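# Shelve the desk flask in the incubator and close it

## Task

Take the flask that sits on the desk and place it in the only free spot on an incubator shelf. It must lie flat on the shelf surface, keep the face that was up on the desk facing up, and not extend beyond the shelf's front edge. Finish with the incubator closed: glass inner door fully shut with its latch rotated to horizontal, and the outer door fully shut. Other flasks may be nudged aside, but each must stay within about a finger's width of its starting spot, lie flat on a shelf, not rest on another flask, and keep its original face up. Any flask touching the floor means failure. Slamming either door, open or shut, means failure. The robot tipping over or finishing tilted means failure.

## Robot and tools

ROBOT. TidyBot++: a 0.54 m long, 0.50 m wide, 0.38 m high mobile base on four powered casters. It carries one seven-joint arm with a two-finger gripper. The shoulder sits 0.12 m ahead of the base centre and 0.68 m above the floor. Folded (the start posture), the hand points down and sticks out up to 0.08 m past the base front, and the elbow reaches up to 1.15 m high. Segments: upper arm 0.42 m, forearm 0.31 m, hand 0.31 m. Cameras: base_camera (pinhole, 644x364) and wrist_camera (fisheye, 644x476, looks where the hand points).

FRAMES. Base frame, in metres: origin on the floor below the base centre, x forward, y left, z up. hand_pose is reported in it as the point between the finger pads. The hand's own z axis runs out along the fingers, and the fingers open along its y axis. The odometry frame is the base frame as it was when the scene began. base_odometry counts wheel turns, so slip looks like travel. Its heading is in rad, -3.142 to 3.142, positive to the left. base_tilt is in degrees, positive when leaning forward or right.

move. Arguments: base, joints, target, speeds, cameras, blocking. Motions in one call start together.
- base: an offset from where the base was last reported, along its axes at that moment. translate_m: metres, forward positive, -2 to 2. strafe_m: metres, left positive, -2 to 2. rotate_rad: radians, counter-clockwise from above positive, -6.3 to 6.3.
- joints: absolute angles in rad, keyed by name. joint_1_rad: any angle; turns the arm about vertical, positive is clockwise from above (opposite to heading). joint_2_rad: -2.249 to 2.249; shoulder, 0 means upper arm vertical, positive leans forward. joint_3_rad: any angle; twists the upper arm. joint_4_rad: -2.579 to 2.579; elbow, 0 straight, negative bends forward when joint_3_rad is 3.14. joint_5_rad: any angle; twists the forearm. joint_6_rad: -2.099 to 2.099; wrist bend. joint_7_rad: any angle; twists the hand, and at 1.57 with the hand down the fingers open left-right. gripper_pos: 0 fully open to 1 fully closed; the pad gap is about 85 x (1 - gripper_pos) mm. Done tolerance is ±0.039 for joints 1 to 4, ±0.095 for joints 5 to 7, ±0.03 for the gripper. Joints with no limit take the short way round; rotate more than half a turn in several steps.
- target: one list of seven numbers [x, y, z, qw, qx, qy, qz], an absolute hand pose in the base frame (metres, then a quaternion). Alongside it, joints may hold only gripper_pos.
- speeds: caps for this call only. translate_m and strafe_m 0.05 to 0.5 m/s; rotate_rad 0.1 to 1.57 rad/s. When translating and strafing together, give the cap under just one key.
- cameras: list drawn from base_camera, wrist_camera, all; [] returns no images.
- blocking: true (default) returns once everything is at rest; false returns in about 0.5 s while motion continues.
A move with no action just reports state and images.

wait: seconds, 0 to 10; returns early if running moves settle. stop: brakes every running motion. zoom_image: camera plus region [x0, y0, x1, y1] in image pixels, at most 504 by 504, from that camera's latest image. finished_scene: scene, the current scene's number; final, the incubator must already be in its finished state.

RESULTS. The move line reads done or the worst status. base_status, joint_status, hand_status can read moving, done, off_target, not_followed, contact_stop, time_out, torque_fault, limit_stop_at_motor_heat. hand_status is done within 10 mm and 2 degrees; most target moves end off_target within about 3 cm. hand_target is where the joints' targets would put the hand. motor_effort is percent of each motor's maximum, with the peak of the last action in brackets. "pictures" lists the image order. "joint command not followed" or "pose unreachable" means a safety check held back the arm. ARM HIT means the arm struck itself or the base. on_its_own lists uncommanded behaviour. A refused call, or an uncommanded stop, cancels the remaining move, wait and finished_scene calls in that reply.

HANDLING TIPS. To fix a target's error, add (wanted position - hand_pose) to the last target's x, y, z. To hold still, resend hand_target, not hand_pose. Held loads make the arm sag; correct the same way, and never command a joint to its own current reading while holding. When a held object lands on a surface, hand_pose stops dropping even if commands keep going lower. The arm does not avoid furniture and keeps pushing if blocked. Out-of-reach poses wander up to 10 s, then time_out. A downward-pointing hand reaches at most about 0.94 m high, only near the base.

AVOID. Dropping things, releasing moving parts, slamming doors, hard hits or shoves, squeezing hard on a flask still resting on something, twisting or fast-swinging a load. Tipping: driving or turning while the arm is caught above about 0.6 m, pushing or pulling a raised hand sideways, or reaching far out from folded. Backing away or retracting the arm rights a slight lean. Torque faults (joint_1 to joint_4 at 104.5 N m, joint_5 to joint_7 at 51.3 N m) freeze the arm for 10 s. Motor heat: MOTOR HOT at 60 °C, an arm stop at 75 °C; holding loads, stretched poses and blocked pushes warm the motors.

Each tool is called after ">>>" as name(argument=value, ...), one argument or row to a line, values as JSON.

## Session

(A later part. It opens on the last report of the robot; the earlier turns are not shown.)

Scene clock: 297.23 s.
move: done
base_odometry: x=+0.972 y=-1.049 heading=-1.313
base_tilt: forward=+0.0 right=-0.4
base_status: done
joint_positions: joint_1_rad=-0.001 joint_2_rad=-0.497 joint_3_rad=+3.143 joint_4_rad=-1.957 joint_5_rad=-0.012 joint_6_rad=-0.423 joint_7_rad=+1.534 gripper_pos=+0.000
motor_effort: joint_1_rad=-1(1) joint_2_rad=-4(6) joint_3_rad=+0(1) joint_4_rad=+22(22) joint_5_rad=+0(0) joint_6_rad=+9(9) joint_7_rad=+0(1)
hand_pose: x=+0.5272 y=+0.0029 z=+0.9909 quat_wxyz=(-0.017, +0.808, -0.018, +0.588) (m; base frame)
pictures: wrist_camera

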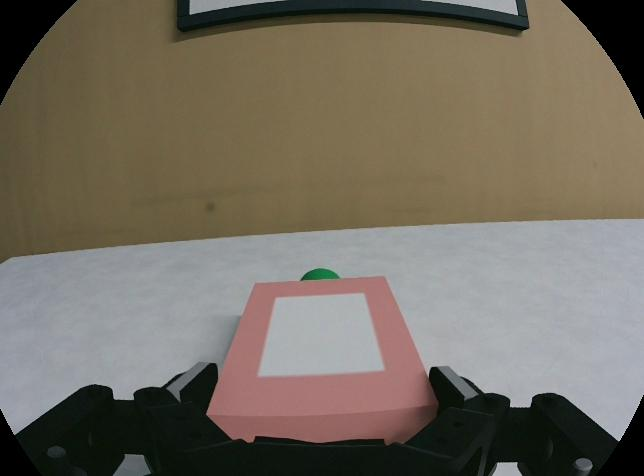

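>>> move(
  base={"translate_m":0.012},
  speeds={"translate_m":0.05},
  cameras=[],
)

>>> move(
  joints={"gripper_pos":0.3},
  cameras=["wrist_camera"],
)

>>> zoom_image(
  camera="wrist_camera",
  region=[170, 220, 480, 470],
)

>>> move(
  target=[0.53, 0, 1.025, 0, 0.799, 0, 0.6013],
  cameras=["wrist_camera"],
)

>>> zoom_image(
  camera="wrist_camera",
  region=[170, 220, 480, 470],
)

Scene clock: 312.70 s.
move: done
base_odometry: x=+0.976 y=-1.061 heading=-1.313
base_tilt: forward=+0.1 right=-0.3
base_status: done
joint_positions: joint_1_rad=-0.001 joint_2_rad=-0.495 joint_3_rad=+3.143 joint_4_rad=-1.957 joint_5_rad=-0.012 joint_6_rad=-0.423 joint_7_rad=+1.534 gripper_pos=+0.000
motor_effort: joint_1_rad=+0(2) joint_2_rad=-4(5) joint_3_rad=+0(1) joint_4_rad=+22(22) joint_5_rad=+0(1) joint_6_rad=+9(9) joint_7_rad=+1(1)
hand_pose: x=+0.5277 y=+0.0029 z=+0.9904 quat_wxyz=(-0.017, +0.809, -0.018, +0.588) (m; base frame)
pictures: none

Scene clock: 313.40 s.
move: off_target
base_odometry: x=+0.976 y=-1.061 heading=-1.313
base_tilt: forward=+0.0 right=-0.3
joint_positions: joint_1_rad=-0.001 joint_2_rad=-0.495 joint_3_rad=+3.143 joint_4_rad=-1.957 joint_5_rad=-0.012 joint_6_rad=-0.421 joint_7_rad=+1.534 gripper_pos=+0.049
joint_status: gripper_pos off_target (ended at +0.049, target +0.300)
motor_effort: joint_1_rad=+0(1) joint_2_rad=-3(4) joint_3_rad=-1(1) joint_4_rad=+21(22) joint_5_rad=+0(1) joint_6_rad=+8(9) joint_7_rad=+1(1)
hand_pose: x=+0.5279 y=+0.0029 z=+0.9908 quat_wxyz=(-0.017, +0.808, -0.018, +0.589) (m; base frame)
pictures: wrist_camera

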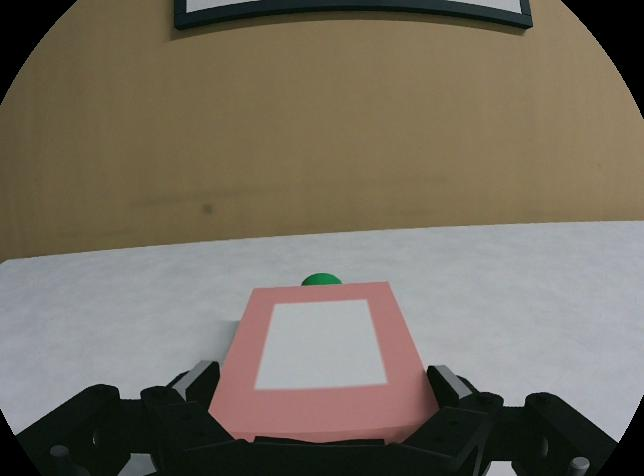

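Scaled by 1.626.

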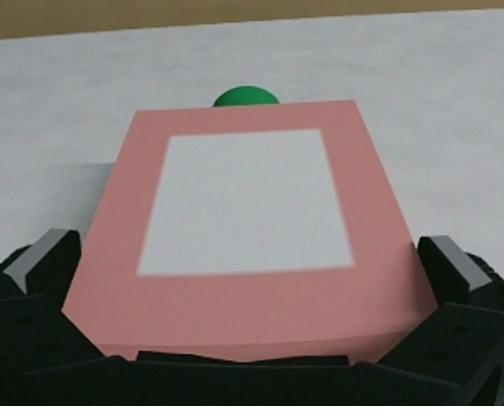

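Scene clock: 314.30 s.
move: off_target
base_odometry: x=+0.976 y=-1.061 heading=-1.313
base_tilt: forward=+0.1 right=-0.3
joint_positions: joint_1_rad=-0.001 joint_2_rad=-0.493 joint_3_rad=+3.143 joint_4_rad=-1.893 joint_5_rad=-0.012 joint_6_rad=-0.439 joint_7_rad=+1.534 gripper_pos=+0.049
motor_effort: joint_1_rad=+0(1) joint_2_rad=-4(5) joint_3_rad=-1(1) joint_4_rad=+23(24) joint_5_rad=+0(1) joint_6_rad=+9(10) joint_7_rad=+1(1)
hand_pose: x=+0.5299 y=+0.0029 z=+1.0235 quat_wxyz=(-0.017, +0.795, -0.018, +0.606) (m; base frame)
hand_target: x=+0.5300 y=+0.0000 z=+1.0250 quat_wxyz=(+0.000, +0.799, +0.000, +0.601) (m; base frame)
hand_status: off_target (0.003 m and 2.9 deg from the pose sent, 0.034 m and 3.3 deg at the start)
pictures: wrist_camera

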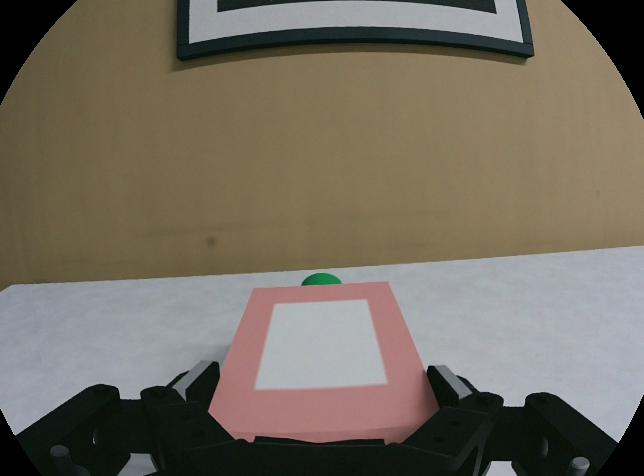

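Scaled by 1.626.

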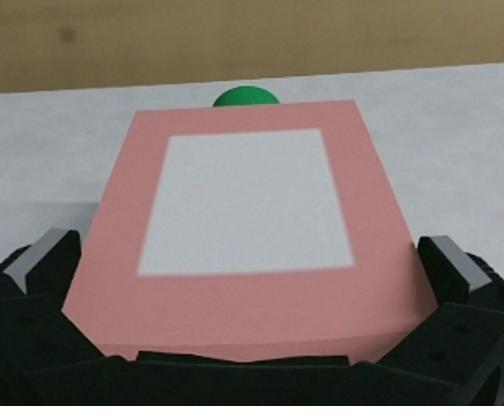

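>>> move(
  base={"translate_m":-0.75},
  speeds={"translate_m":0.25},
  cameras=["wrist_camera"],
)

>>> move(
  base={"rotate_rad":-1.437},
  speeds={"rotate_rad":0.6},
)

Scene clock: 347.23 s.
move: done
base_odometry: x=+0.785 y=-0.335 heading=-1.314
base_tilt: forward=+0.0 right=-0.3
base_status: done
joint_positions: joint_1_rad=-0.001 joint_2_rad=-0.488 joint_3_rad=+3.143 joint_4_rad=-1.893 joint_5_rad=-0.012 joint_6_rad=-0.439 joint_7_rad=+1.534 gripper_pos=+0.049
motor_effort: joint_1_rad=+0(2) joint_2_rad=-5(8) joint_3_rad=-1(1) joint_4_rad=+23(23) joint_5_rad=+0(1) joint_6_rad=+10(10) joint_7_rad=+0(1)
hand_pose: x=+0.5317 y=+0.0029 z=+1.0214 quat_wxyz=(-0.017, +0.797, -0.018, +0.604) (m; base frame)
pictures: wrist_camera

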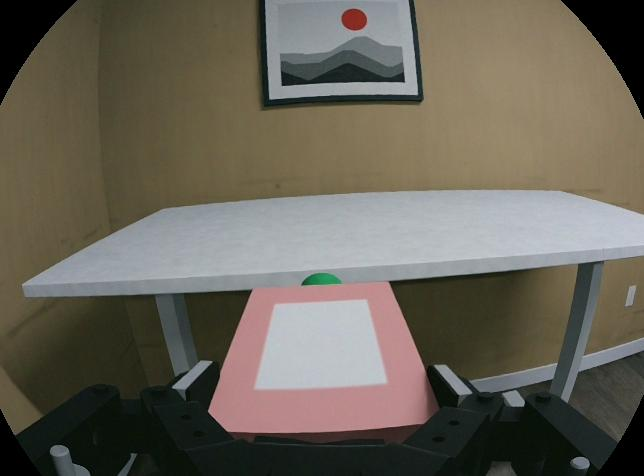

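Scene clock: 350.30 s.
move: done
base_odometry: x=+0.785 y=-0.335 heading=-2.750
base_tilt: forward=+0.0 right=-0.3
base_status: done
joint_positions: joint_1_rad=-0.001 joint_2_rad=-0.488 joint_3_rad=+3.143 joint_4_rad=-1.893 joint_5_rad=-0.012 joint_6_rad=-0.439 joint_7_rad=+1.534 gripper_pos=+0.049
motor_effort: joint_1_rad=-1(2) joint_2_rad=-5(5) joint_3_rad=+0(2) joint_4_rad=+22(23) joint_5_rad=+0(1) joint_6_rad=+10(10) joint_7_rad=+0(1)
hand_pose: x=+0.5317 y=+0.0030 z=+1.0214 quat_wxyz=(-0.017, +0.797, -0.018, +0.604) (m; base frame)
pictures: base_camera, wrist_camera

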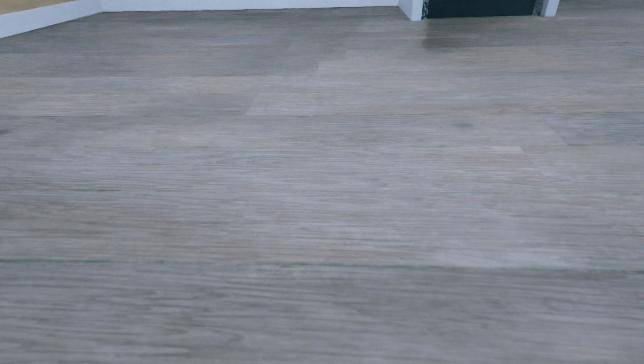

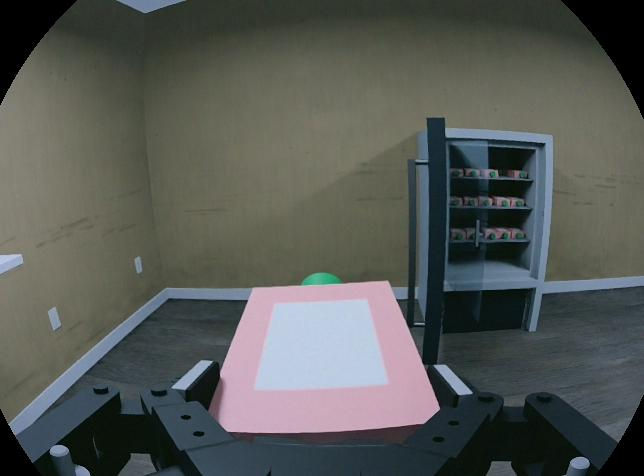

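>>> move(
  base={"strafe_m":-0.88,"translate_m":0.45},
  speeds={"strafe_m":0.4},
)

>>> zoom_image(
  camera="wrist_camera",
  region=[200, 90, 450, 300],
)

Scene clock: 372.93 s.
move: done
base_odometry: x=+0.033 y=+0.307 heading=-2.751
base_tilt: forward=+0.0 right=-0.3
base_status: done
joint_positions: joint_1_rad=-0.001 joint_2_rad=-0.487 joint_3_rad=+3.143 joint_4_rad=-1.893 joint_5_rad=-0.012 joint_6_rad=-0.439 joint_7_rad=+1.534 gripper_pos=+0.049
motor_effort: joint_1_rad=+0(1) joint_2_rad=-5(7) joint_3_rad=-1(3) joint_4_rad=+23(24) joint_5_rad=+0(1) joint_6_rad=+9(10) joint_7_rad=+0(1)
hand_pose: x=+0.5319 y=+0.0027 z=+1.0211 quat_wxyz=(-0.017, +0.797, -0.018, +0.604) (m; base frame)
pictures: base_camera, wrist_camera

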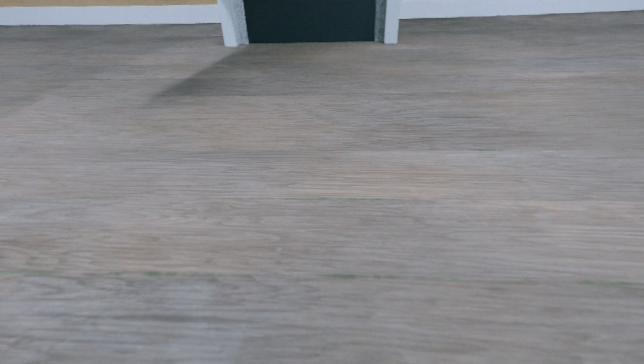

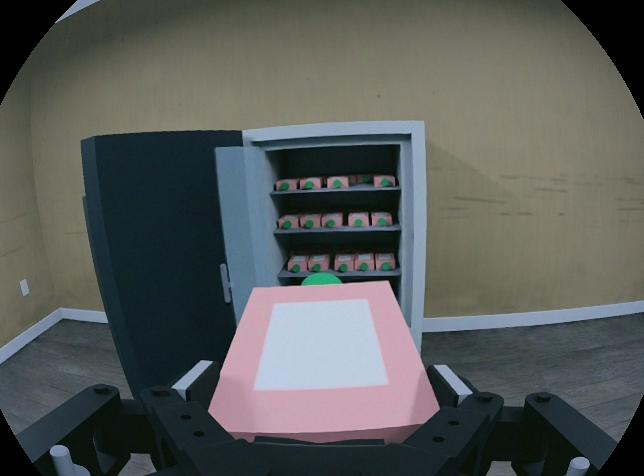

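Scaled by 2.016.

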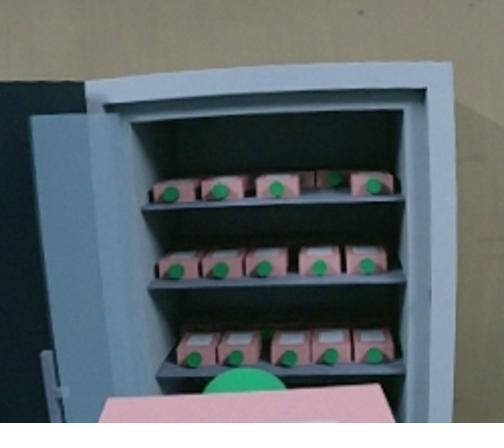

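>>> move(
  base={"strafe_m":-0.17,"translate_m":0.6},
  target=[0.53, 0, 1.03, 0, 0.806, 0, 0.592],
  speeds={"translate_m":0.3},
)

>>> zoom_image(
  camera="wrist_camera",
  region=[130, 60, 530, 360],
)

Scene clock: 401.47 s.
move: off_target
base_odometry: x=-0.587 y=+0.235 heading=-2.751
base_tilt: forward=+0.1 right=-0.3
base_status: done
joint_positions: joint_1_rad=-0.001 joint_2_rad=-0.476 joint_3_rad=+3.143 joint_4_rad=-1.851 joint_5_rad=-0.012 joint_6_rad=-0.480 joint_7_rad=+1.534 gripper_pos=+0.049
motor_effort: joint_1_rad=-1(1) joint_2_rad=-5(7) joint_3_rad=-1(1) joint_4_rad=+23(24) joint_5_rad=+0(1) joint_6_rad=+10(10) joint_7_rad=+0(1)
hand_pose: x=+0.5334 y=+0.0028 z=+1.0295 quat_wxyz=(-0.017, +0.800, -0.018, +0.599) (m; base frame)
hand_target: x=+0.5300 y=+0.0000 z=+1.0300 quat_wxyz=(+0.000, +0.806, +0.000, +0.592) (m; base frame)
hand_status: off_target (0.004 m and 3.0 deg from the pose sent, 0.009 m and 3.3 deg at the start)
pictures: base_camera, wrist_camera

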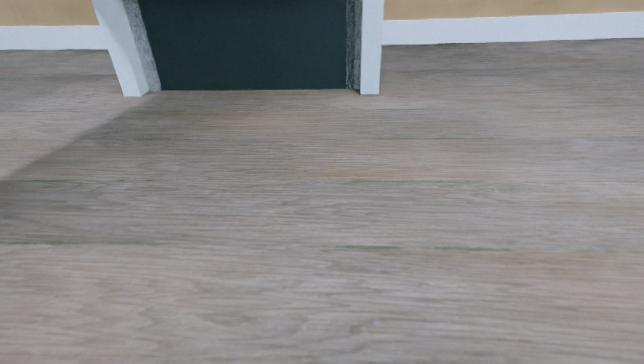

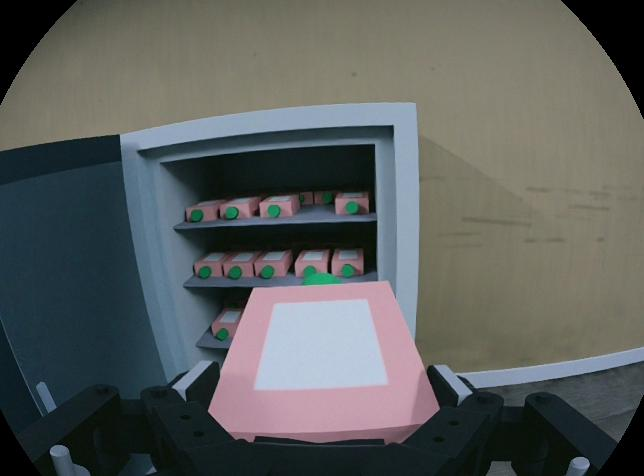

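Scaled by 1.260.

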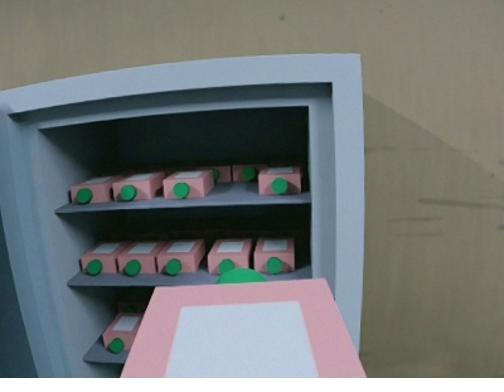

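>>> move(
  base={"strafe_m":0.012,"translate_m":0.3},
  target=[0.53, 0, 1.03, 0, 0.814, 0, 0.581],
  speeds={"translate_m":0.15},
)

>>> zoom_image(
  camera="wrist_camera",
  region=[130, 60, 530, 360],
)

Scene clock: 416.63 s.
move: off_target
base_odometry: x=-0.860 y=+0.110 heading=-2.751
base_tilt: forward=+0.1 right=-0.3
base_status: done
joint_positions: joint_1_rad=-0.001 joint_2_rad=-0.464 joint_3_rad=+3.143 joint_4_rad=-1.821 joint_5_rad=-0.012 joint_6_rad=-0.525 joint_7_rad=+1.534 gripper_pos=+0.049
motor_effort: joint_1_rad=+0(1) joint_2_rad=-5(8) joint_3_rad=+0(1) joint_4_rad=+23(23) joint_5_rad=+0(1) joint_6_rad=+9(10) joint_7_rad=+0(1)
hand_pose: x=+0.5342 y=+0.0030 z=+1.0293 quat_wxyz=(-0.017, +0.808, -0.018, +0.589) (m; base frame)
hand_target: x=+0.5300 y=+0.0000 z=+1.0300 quat_wxyz=(+0.000, +0.814, +0.000, +0.581) (m; base frame)
hand_status: off_target (0.005 m and 3.0 deg from the pose sent, 0.004 m and 3.9 deg at the start)
pictures: base_camera, wrist_camera

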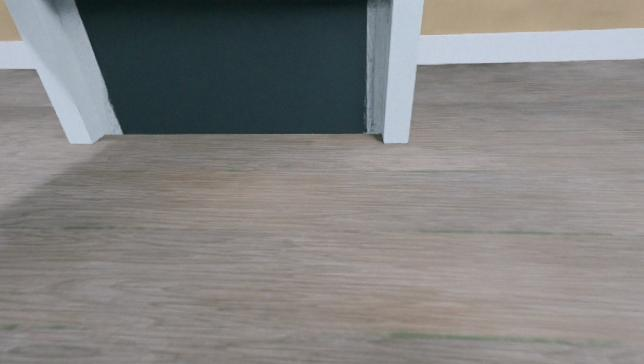

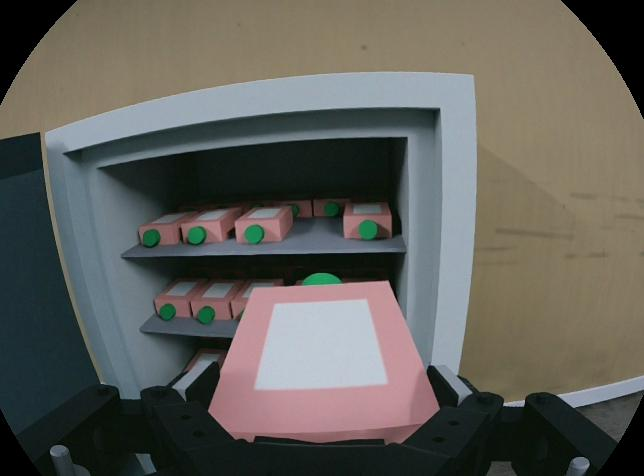

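Scaled by 1.260.

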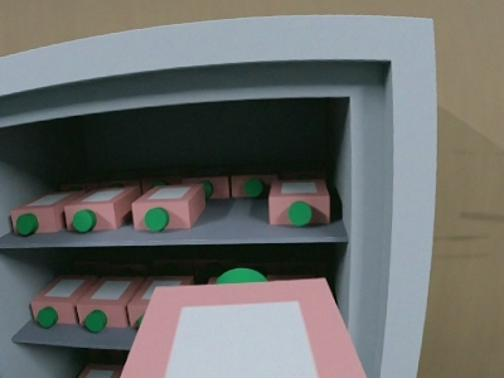

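>>> move(
  base={"strafe_m":0.085,"rotate_rad":-0.075},
  speeds={"strafe_m":0.15},
)

>>> zoom_image(
  camera="wrist_camera",
  region=[130, 60, 530, 360],
)

Scene clock: 440.47 s.
move: done
base_odometry: x=-0.827 y=+0.032 heading=-2.827
base_tilt: forward=+0.1 right=-0.4
base_status: done
joint_positions: joint_1_rad=-0.002 joint_2_rad=-0.464 joint_3_rad=+3.144 joint_4_rad=-1.821 joint_5_rad=-0.012 joint_6_rad=-0.525 joint_7_rad=+1.534 gripper_pos=+0.049
motor_effort: joint_1_rad=+0(2) joint_2_rad=-5(6) joint_3_rad=-1(3) joint_4_rad=+22(23) joint_5_rad=+0(1) joint_6_rad=+9(10) joint_7_rad=+0(1)
hand_pose: x=+0.5342 y=+0.0027 z=+1.0293 quat_wxyz=(-0.017, +0.808, -0.018, +0.589) (m; base frame)
pictures: base_camera, wrist_camera

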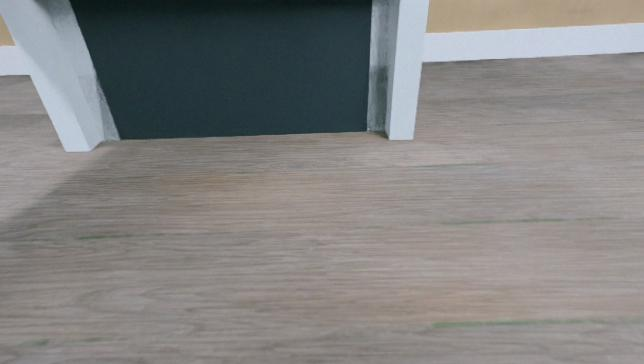

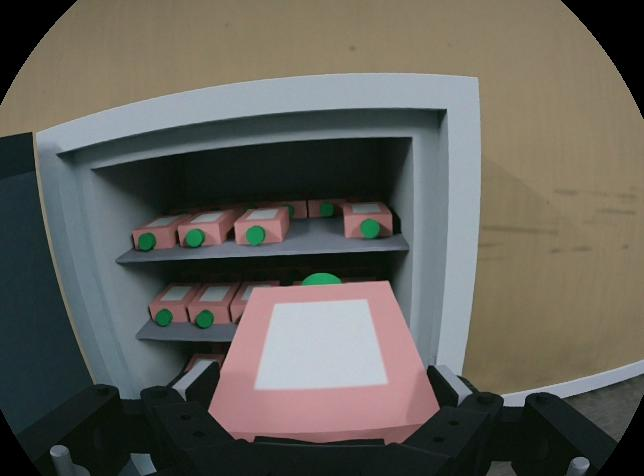

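Scaled by 1.260.

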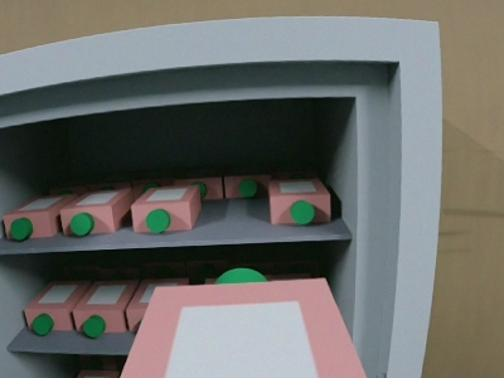

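>>> move(
  base={"strafe_m":0.013,"translate_m":0.15},
  speeds={"translate_m":0.1},
)

>>> zoom_image(
  camera="wrist_camera",
  region=[130, 60, 530, 360],
)

Scene clock: 463.00 s.
move: done
base_odometry: x=-0.966 y=-0.027 heading=-2.827
base_tilt: forward=+0.0 right=-0.3
base_status: done
joint_positions: joint_1_rad=-0.002 joint_2_rad=-0.462 joint_3_rad=+3.144 joint_4_rad=-1.821 joint_5_rad=-0.012 joint_6_rad=-0.525 joint_7_rad=+1.534 gripper_pos=+0.049
motor_effort: joint_1_rad=-1(1) joint_2_rad=-5(8) joint_3_rad=+0(1) joint_4_rad=+22(23) joint_5_rad=+0(1) joint_6_rad=+9(10) joint_7_rad=+0(1)
hand_pose: x=+0.5351 y=+0.0027 z=+1.0283 quat_wxyz=(-0.017, +0.809, -0.018, +0.588) (m; base frame)
pictures: base_camera, wrist_camera

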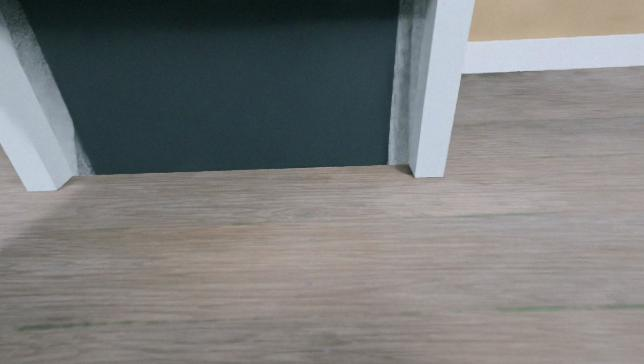

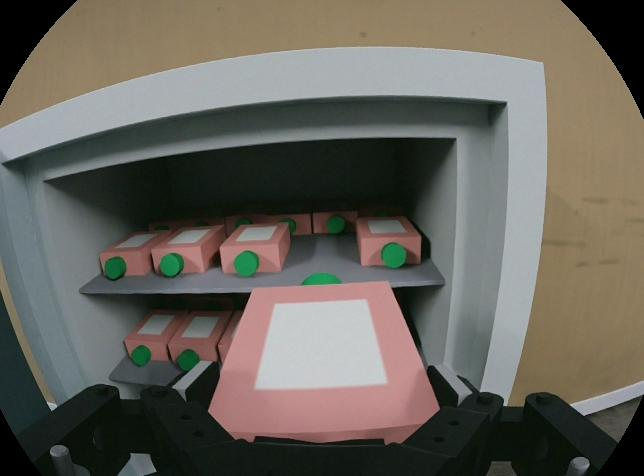

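Scaled by 1.260.

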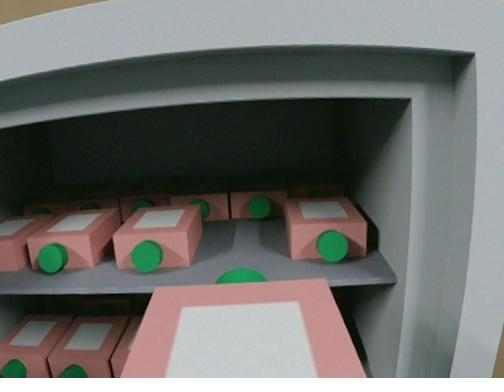

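>>> move(
  base={"translate_m":0.1},
  speeds={"translate_m":0.1},
)

>>> zoom_image(
  camera="wrist_camera",
  region=[130, 60, 530, 360],
)

Scene clock: 473.67 s.
move: done
base_odometry: x=-1.061 y=-0.059 heading=-2.826
base_tilt: forward=-0.1 right=-0.3
base_status: done
joint_positions: joint_1_rad=-0.002 joint_2_rad=-0.460 joint_3_rad=+3.144 joint_4_rad=-1.821 joint_5_rad=-0.012 joint_6_rad=-0.525 joint_7_rad=+1.534 gripper_pos=+0.049
motor_effort: joint_1_rad=-1(1) joint_2_rad=-5(8) joint_3_rad=+0(1) joint_4_rad=+22(23) joint_5_rad=+0(1) joint_6_rad=+10(10) joint_7_rad=+1(1)
hand_pose: x=+0.5355 y=+0.0027 z=+1.0277 quat_wxyz=(-0.017, +0.809, -0.018, +0.587) (m; base frame)
pictures: base_camera, wrist_camera

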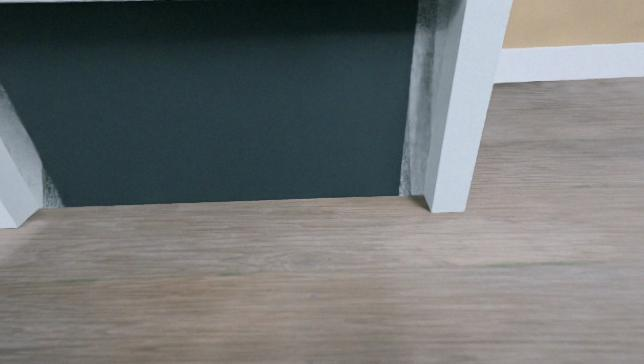

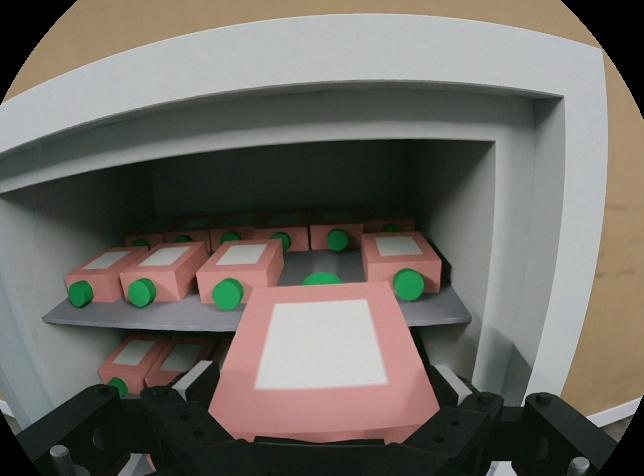

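Scaled by 1.260.

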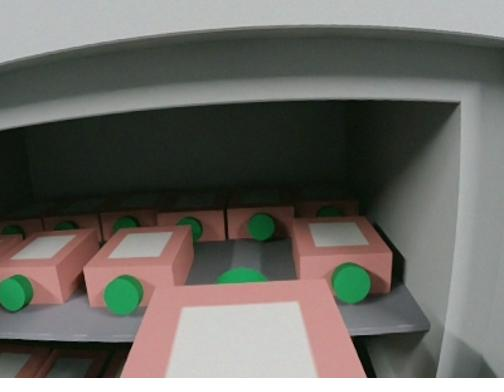

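>>> move(
  base={"translate_m":0.05},
  speeds={"translate_m":0.1},
  cameras=[],
)

>>> move(
  target=[0.61, 0.003, 1.035, 0, 0.797, 0, 0.604],
)

>>> zoom_image(
  camera="wrist_camera",
  region=[130, 160, 530, 460],
)

Scene clock: 483.80 s.
move: done
base_odometry: x=-1.109 y=-0.074 heading=-2.826
base_tilt: forward=+0.0 right=-0.3
base_status: done
joint_positions: joint_1_rad=-0.002 joint_2_rad=-0.460 joint_3_rad=+3.144 joint_4_rad=-1.821 joint_5_rad=-0.012 joint_6_rad=-0.525 joint_7_rad=+1.534 gripper_pos=+0.049
motor_effort: joint_1_rad=-1(1) joint_2_rad=-5(9) joint_3_rad=+0(2) joint_4_rad=+22(23) joint_5_rad=+0(1) joint_6_rad=+10(10) joint_7_rad=+1(1)
hand_pose: x=+0.5356 y=+0.0027 z=+1.0277 quat_wxyz=(-0.017, +0.809, -0.018, +0.587) (m; base frame)
pictures: none

Scene clock: 484.93 s.
move: off_target
base_odometry: x=-1.109 y=-0.074 heading=-2.826
base_tilt: forward=+0.0 right=-0.3
joint_positions: joint_1_rad=-0.002 joint_2_rad=-0.288 joint_3_rad=+3.144 joint_4_rad=-1.777 joint_5_rad=-0.012 joint_6_rad=-0.430 joint_7_rad=+1.534 gripper_pos=+0.049
motor_effort: joint_1_rad=+0(1) joint_2_rad=-11(14) joint_3_rad=-1(1) joint_4_rad=+22(24) joint_5_rad=+0(0) joint_6_rad=+9(10) joint_7_rad=+1(1)
hand_pose: x=+0.6055 y=+0.0024 z=+1.0045 quat_wxyz=(-0.016, +0.819, -0.019, +0.574) (m; base frame)
hand_target: x=+0.6100 y=+0.0030 z=+1.0350 quat_wxyz=(+0.000, +0.797, +0.000, +0.604) (m; base frame)
hand_status: off_target (0.031 m and 5.1 deg from the pose sent, 0.075 m and 3.7 deg at the start)
pictures: base_camera, wrist_camera

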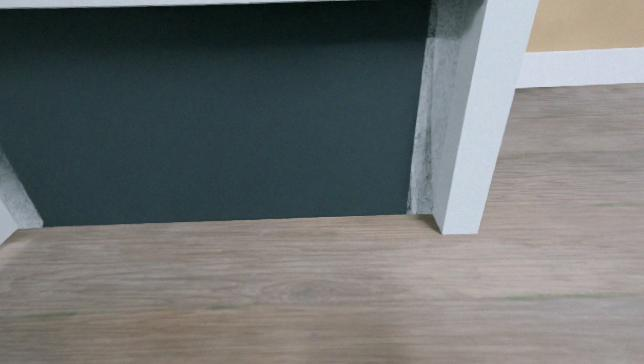

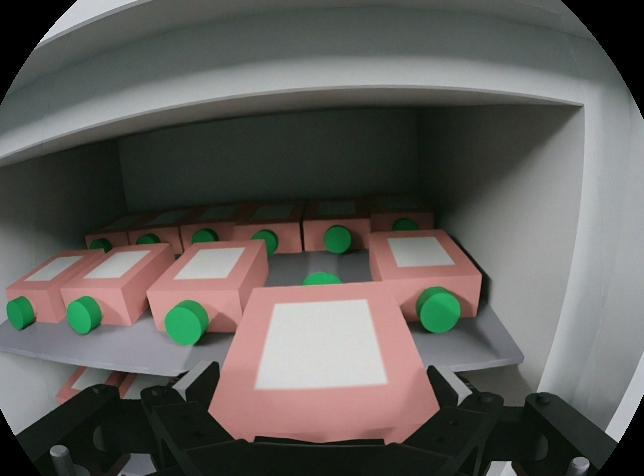

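Scaled by 1.260.

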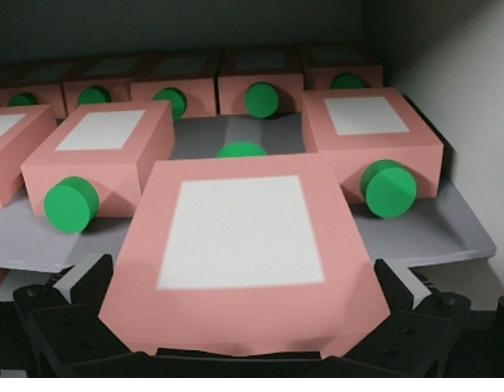

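>>> move(
  target=[0.67, 0.002, 1.045, 0, 0.783, 0, 0.622],
  cameras=["wrist_camera"],
)

>>> zoom_image(
  camera="wrist_camera",
  region=[130, 160, 530, 460],
)

Scene clock: 511.10 s.
move: off_target
base_odometry: x=-1.109 y=-0.074 heading=-2.826
base_tilt: forward=+0.0 right=-0.3
joint_positions: joint_1_rad=-0.002 joint_2_rad=-0.155 joint_3_rad=+3.144 joint_4_rad=-1.693 joint_5_rad=-0.012 joint_6_rad=-0.334 joint_7_rad=+1.534 gripper_pos=+0.049
motor_effort: joint_1_rad=+1(1) joint_2_rad=-17(19) joint_3_rad=+0(1) joint_4_rad=+23(24) joint_5_rad=+0(1) joint_6_rad=+9(10) joint_7_rad=+1(1)
hand_pose: x=+0.6655 y=+0.0020 z=+1.0154 quat_wxyz=(-0.016, +0.805, -0.019, +0.593) (m; base frame)
hand_target: x=+0.6700 y=+0.0020 z=+1.0450 quat_wxyz=(+0.000, +0.783, +0.000, +0.622) (m; base frame)
hand_status: off_target (0.030 m and 5.0 deg from the pose sent, 0.076 m and 7.4 deg at the start)
pictures: wrist_camera

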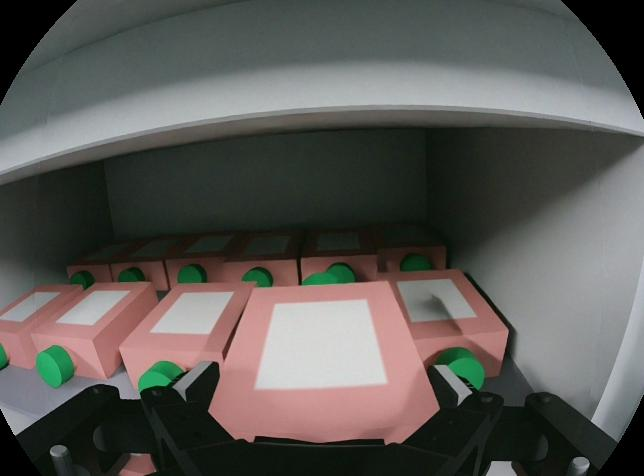

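Scaled by 1.260.

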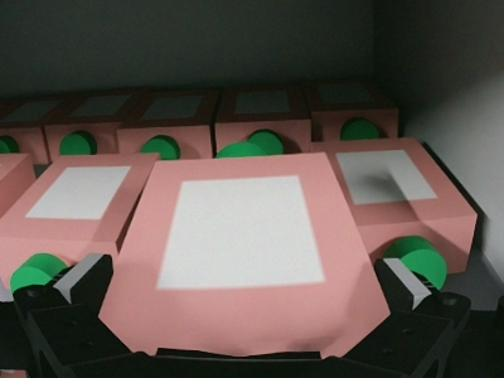

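>>> move(
  target=[0.72, 0.000, 1.045, 0, 0.785, 0, 0.6195],
  cameras=["wrist_camera"],
)

>>> zoom_image(
  camera="wrist_camera",
  region=[130, 160, 530, 460],
)

Scene clock: 526.27 s.
move: off_target
base_odometry: x=-1.109 y=-0.074 heading=-2.826
base_tilt: forward=+0.0 right=-0.2
joint_positions: joint_1_rad=-0.005 joint_2_rad=-0.035 joint_3_rad=+3.144 joint_4_rad=-1.583 joint_5_rad=-0.012 joint_6_rad=-0.327 joint_7_rad=+1.534 gripper_pos=+0.049
motor_effort: joint_1_rad=+0(1) joint_2_rad=-21(24) joint_3_rad=+0(1) joint_4_rad=+23(24) joint_5_rad=+1(1) joint_6_rad=+9(10) joint_7_rad=+0(1)
hand_pose: x=+0.7155 y=+0.0038 z=+1.0165 quat_wxyz=(-0.017, +0.806, -0.018, +0.592) (m; base frame)
hand_target: x=+0.7200 y=+0.0000 z=+1.0450 quat_wxyz=(+0.000, +0.785, +0.000, +0.619) (m; base frame)
hand_status: off_target (0.029 m and 4.8 deg from the pose sent, 0.062 m and 4.7 deg at the start)
pictures: wrist_camera

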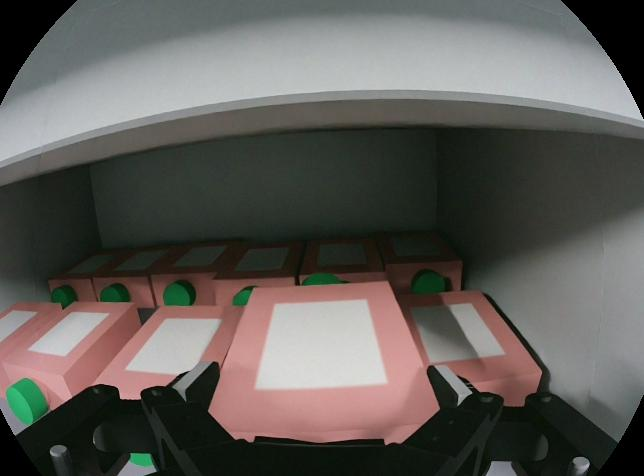

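Scaled by 1.260.

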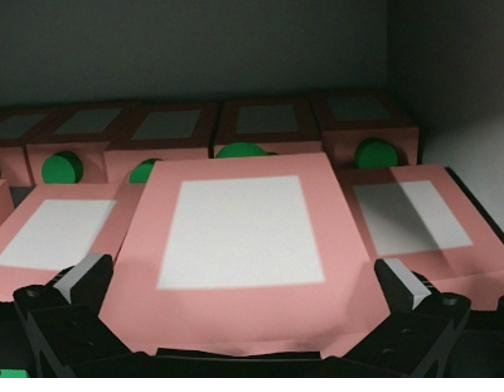

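>>> move(
  target=[0.737, 0.000, 1.03, 0, 0.790, 0, 0.6131],
  base={"strafe_m":-0.005},
  cameras=["wrist_camera"],
)

>>> zoom_image(
  camera="wrist_camera",
  region=[130, 160, 530, 460],
)

Scene clock: 536.50 s.
move: off_target
base_odometry: x=-1.110 y=-0.070 heading=-2.826
base_tilt: forward=+0.1 right=-0.3
base_status: done
joint_positions: joint_1_rad=-0.008 joint_2_rad=+0.005 joint_3_rad=+3.147 joint_4_rad=-1.573 joint_5_rad=-0.012 joint_6_rad=-0.312 joint_7_rad=+1.534 gripper_pos=+0.049
motor_effort: joint_1_rad=+0(2) joint_2_rad=-23(25) joint_3_rad=-1(4) joint_4_rad=+23(24) joint_5_rad=+0(1) joint_6_rad=+9(10) joint_7_rad=+0(1)
hand_pose: x=+0.7310 y=+0.0043 z=+1.0027 quat_wxyz=(-0.017, +0.810, -0.017, +0.586) (m; base frame)
hand_target: x=+0.7370 y=+0.0000 z=+1.0300 quat_wxyz=(+0.000, +0.790, +0.000, +0.613) (m; base frame)
hand_status: off_target (0.028 m and 4.8 deg from the pose sent, 0.026 m and 4.1 deg at the start)
pictures: wrist_camera

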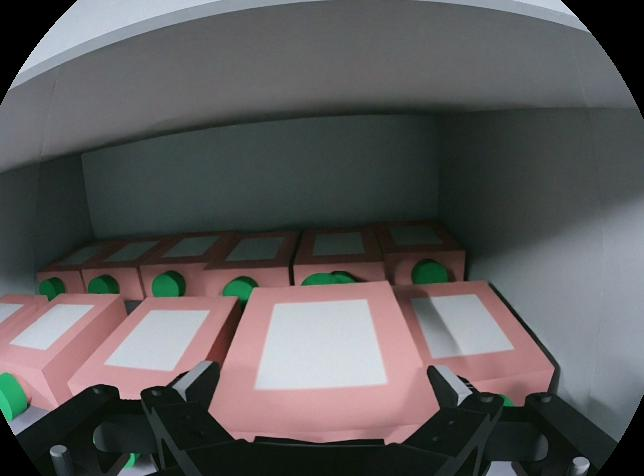

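Scaled by 1.260.

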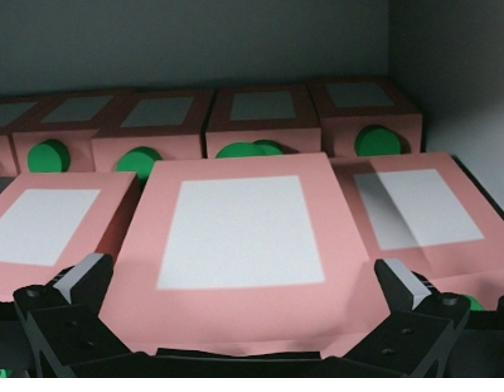

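>>> move(
  target=[0.737, 0.000, 1.018, 0, 0.790, 0, 0.6131],
  cameras=[],
)

>>> move(
  target=[0.737, 0.000, 1.008, 0, 0.790, 0, 0.6131],
  cameras=["wrist_camera"],
)

>>> zoom_image(
  camera="wrist_camera",
  region=[130, 160, 530, 460],
)

Scene clock: 549.07 s.
move: off_target
base_odometry: x=-1.110 y=-0.070 heading=-2.826
base_tilt: forward=+0.1 right=-0.2
joint_positions: joint_1_rad=-0.008 joint_2_rad=+0.005 joint_3_rad=+3.147 joint_4_rad=-1.592 joint_5_rad=-0.012 joint_6_rad=-0.273 joint_7_rad=+1.534 gripper_pos=+0.049
motor_effort: joint_1_rad=+0(1) joint_2_rad=-23(23) joint_3_rad=+0(2) joint_4_rad=+23(24) joint_5_rad=+0(1) joint_6_rad=+9(10) joint_7_rad=+1(1)
hand_pose: x=+0.7328 y=+0.0041 z=+1.0026 quat_wxyz=(-0.017, +0.804, -0.017, +0.594) (m; base frame)
hand_target: x=+0.7370 y=+0.0000 z=+1.0180 quat_wxyz=(+0.000, +0.790, +0.000, +0.613) (m; base frame)
hand_status: off_target (0.016 m and 3.9 deg from the pose sent, 0.017 m and 4.8 deg at the start)
pictures: none

Scene clock: 549.70 s.
move: off_target
base_odometry: x=-1.110 y=-0.070 heading=-2.826
base_tilt: forward=+0.0 right=-0.3
joint_positions: joint_1_rad=-0.008 joint_2_rad=+0.005 joint_3_rad=+3.147 joint_4_rad=-1.618 joint_5_rad=-0.012 joint_6_rad=-0.241 joint_7_rad=+1.534 gripper_pos=+0.049
motor_effort: joint_1_rad=+0(1) joint_2_rad=-23(23) joint_3_rad=-1(1) joint_4_rad=+23(24) joint_5_rad=+0(0) joint_6_rad=+10(10) joint_7_rad=+0(1)
hand_pose: x=+0.7332 y=+0.0040 z=+0.9960 quat_wxyz=(-0.017, +0.803, -0.018, +0.596) (m; base frame)
hand_target: x=+0.7370 y=+0.0000 z=+1.0080 quat_wxyz=(+0.000, +0.790, +0.000, +0.613) (m; base frame)
hand_status: off_target (0.013 m and 3.7 deg from the pose sent, 0.008 m and 3.9 deg at the start)
pictures: wrist_camera

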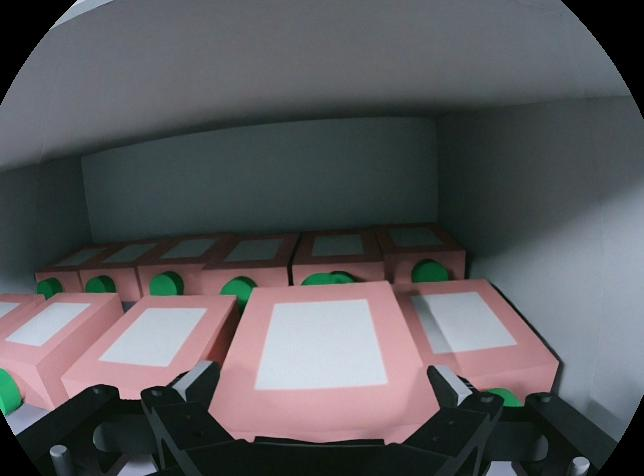

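Scaled by 1.260.

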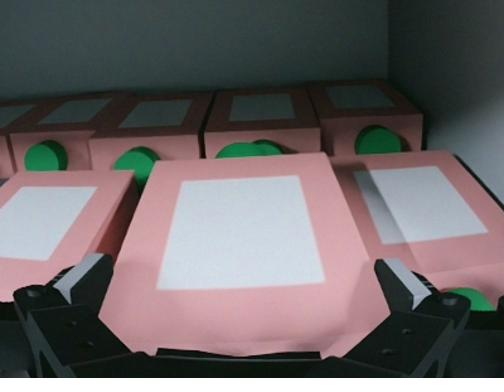

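>>> move(
  target=[0.737, 0.0, 1.003, 0, 0.798, 0, 0.6027],
  cameras=["wrist_camera"],
)

Scene clock: 606.57 s.
move: off_target
base_odometry: x=-1.110 y=-0.070 heading=-2.826
base_tilt: forward=+0.1 right=-0.3
joint_positions: joint_1_rad=-0.008 joint_2_rad=+0.006 joint_3_rad=+3.147 joint_4_rad=-1.616 joint_5_rad=-0.012 joint_6_rad=-0.242 joint_7_rad=+1.534 gripper_pos=+0.049
motor_effort: joint_1_rad=+1(1) joint_2_rad=-23(23) joint_3_rad=-1(2) joint_4_rad=+23(23) joint_5_rad=+0(1) joint_6_rad=+9(10) joint_7_rad=+0(1)
hand_pose: x=+0.7336 y=+0.0040 z=+0.9962 quat_wxyz=(-0.017, +0.803, -0.018, +0.596) (m; base frame)
hand_target: x=+0.7370 y=+0.0000 z=+1.0030 quat_wxyz=(+0.000, +0.798, +0.000, +0.603) (m; base frame)
hand_status: off_target (0.009 m and 2.9 deg from the pose sent, 0.009 m and 2.9 deg at the start)
pictures: wrist_camera

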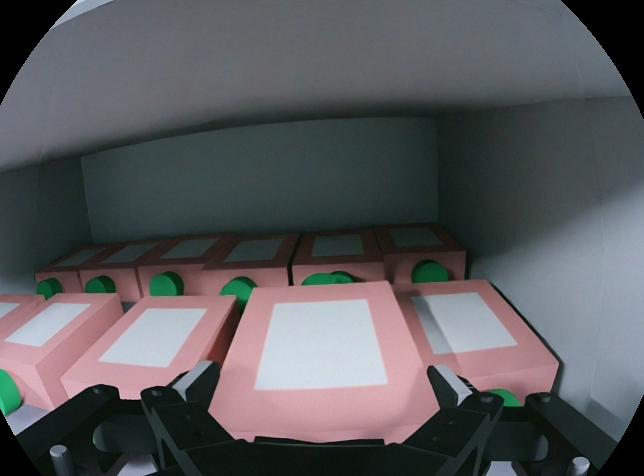

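>>> move(
  target=[0.737, 0.0, 0.997, 0, 0.802, 0, 0.5973],
  cameras=["wrist_camera"],
)

>>> move(
  target=[0.737, 0.0, 0.992, 0, 0.805, 0, 0.5933],
  cameras=["wrist_camera"],
)

Scene clock: 614.87 s.
move: off_target
base_odometry: x=-1.110 y=-0.070 heading=-2.826
base_tilt: forward=+0.1 right=-0.3
joint_positions: joint_1_rad=-0.008 joint_2_rad=+0.007 joint_3_rad=+3.147 joint_4_rad=-1.616 joint_5_rad=-0.012 joint_6_rad=-0.242 joint_7_rad=+1.534 gripper_pos=+0.049
motor_effort: joint_1_rad=+1(1) joint_2_rad=-23(23) joint_3_rad=-1(1) joint_4_rad=+23(23) joint_5_rad=+0(0) joint_6_rad=+10(10) joint_7_rad=+1(1)
hand_pose: x=+0.7339 y=+0.0040 z=+0.9956 quat_wxyz=(-0.017, +0.803, -0.018, +0.595) (m; base frame)
hand_target: x=+0.7370 y=+0.0000 z=+0.9970 quat_wxyz=(+0.000, +0.802, +0.000, +0.597) (m; base frame)
hand_status: off_target (0.005 m and 2.8 deg from the pose sent, 0.005 m and 2.8 deg at the start)
pictures: wrist_camera

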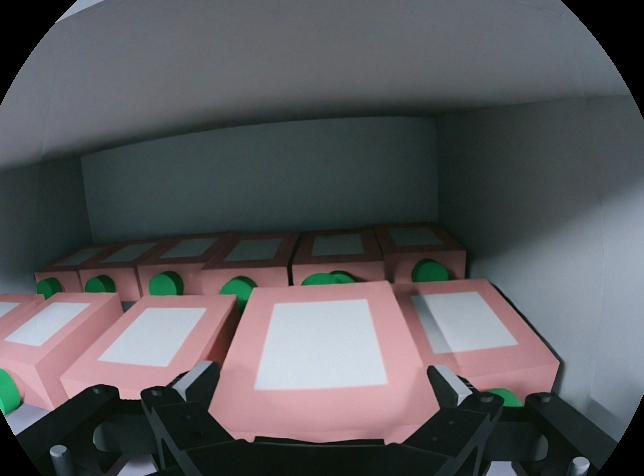

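Scene clock: 615.33 s.
move: off_target
base_odometry: x=-1.110 y=-0.070 heading=-2.826
base_tilt: forward=+0.1 right=-0.3
joint_positions: joint_1_rad=-0.008 joint_2_rad=+0.008 joint_3_rad=+3.147 joint_4_rad=-1.616 joint_5_rad=-0.012 joint_6_rad=-0.242 joint_7_rad=+1.534 gripper_pos=+0.049
motor_effort: joint_1_rad=+0(1) joint_2_rad=-23(23) joint_3_rad=-1(1) joint_4_rad=+23(23) joint_5_rad=+0(1) joint_6_rad=+9(10) joint_7_rad=+0(1)
hand_pose: x=+0.7342 y=+0.0040 z=+0.9949 quat_wxyz=(-0.017, +0.803, -0.018, +0.595) (m; base frame)
hand_target: x=+0.7370 y=+0.0000 z=+0.9920 quat_wxyz=(+0.000, +0.805, +0.000, +0.593) (m; base frame)
hand_status: off_target (0.006 m and 2.8 deg from the pose sent, 0.006 m and 2.8 deg at the start)
pictures: wrist_camera

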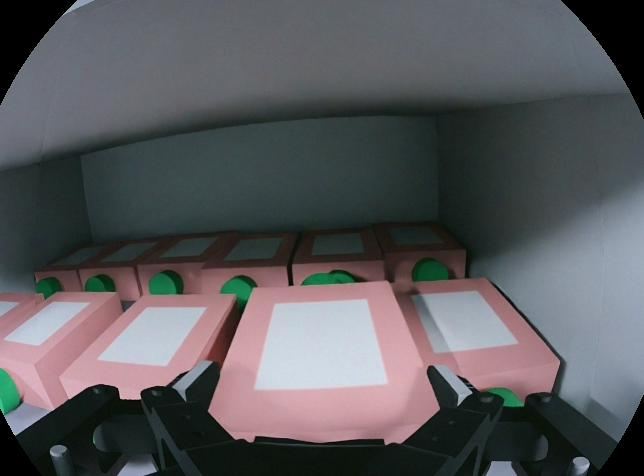

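>>> move(
  target=[0.737, 0.0, 0.986, 0, 0.808, 0, 0.589],
  cameras=["wrist_camera"],
)

>>> move(
  target=[0.737, 0.0, 0.980, 0, 0.811, 0, 0.585],
  cameras=["wrist_camera"],
)

Scene clock: 619.90 s.
move: off_target
base_odometry: x=-1.110 y=-0.070 heading=-2.826
base_tilt: forward=+0.0 right=-0.3
joint_positions: joint_1_rad=-0.008 joint_2_rad=+0.011 joint_3_rad=+3.147 joint_4_rad=-1.618 joint_5_rad=-0.012 joint_6_rad=-0.242 joint_7_rad=+1.534 gripper_pos=+0.049
motor_effort: joint_1_rad=+0(1) joint_2_rad=-23(24) joint_3_rad=+0(1) joint_4_rad=+23(23) joint_5_rad=+0(0) joint_6_rad=+9(9) joint_7_rad=+0(1)
hand_pose: x=+0.7347 y=+0.0040 z=+0.9925 quat_wxyz=(-0.017, +0.805, -0.018, +0.593) (m; base frame)
hand_target: x=+0.7370 y=+0.0000 z=+0.9860 quat_wxyz=(+0.000, +0.808, +0.000, +0.589) (m; base frame)
hand_status: off_target (0.008 m and 2.8 deg from the pose sent, 0.010 m and 2.9 deg at the start)
pictures: wrist_camera

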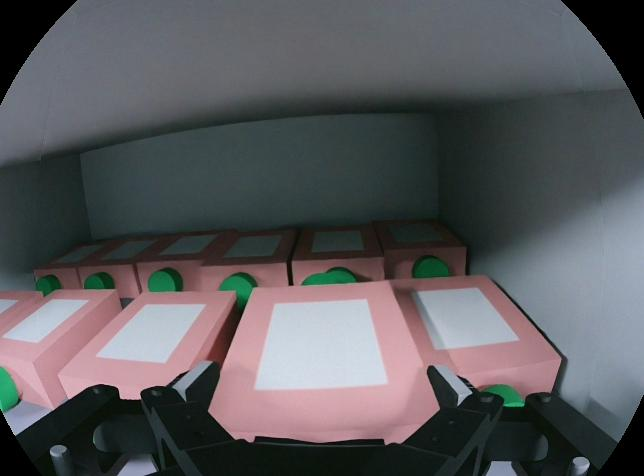

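Scene clock: 620.37 s.
move: off_target
base_odometry: x=-1.110 y=-0.070 heading=-2.826
base_tilt: forward=+0.0 right=-0.4
joint_positions: joint_1_rad=-0.008 joint_2_rad=+0.013 joint_3_rad=+3.147 joint_4_rad=-1.622 joint_5_rad=-0.012 joint_6_rad=-0.242 joint_7_rad=+1.534 gripper_pos=+0.049
motor_effort: joint_1_rad=+0(1) joint_2_rad=-23(23) joint_3_rad=-1(1) joint_4_rad=+22(23) joint_5_rad=+0(1) joint_6_rad=+9(9) joint_7_rad=+1(1)
hand_pose: x=+0.7352 y=+0.0040 z=+0.9883 quat_wxyz=(-0.016, +0.807, -0.018, +0.591) (m; base frame)
hand_target: x=+0.7370 y=+0.0000 z=+0.9800 quat_wxyz=(+0.000, +0.811, +0.000, +0.585) (m; base frame)
hand_status: off_target (0.009 m and 2.9 deg from the pose sent, 0.013 m and 3.0 deg at the start)
pictures: wrist_camera

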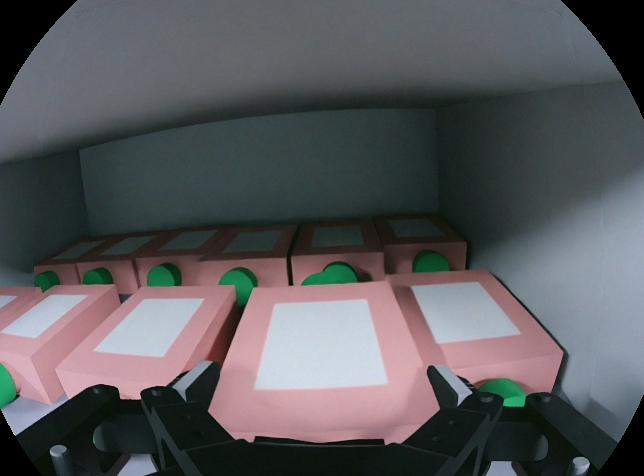

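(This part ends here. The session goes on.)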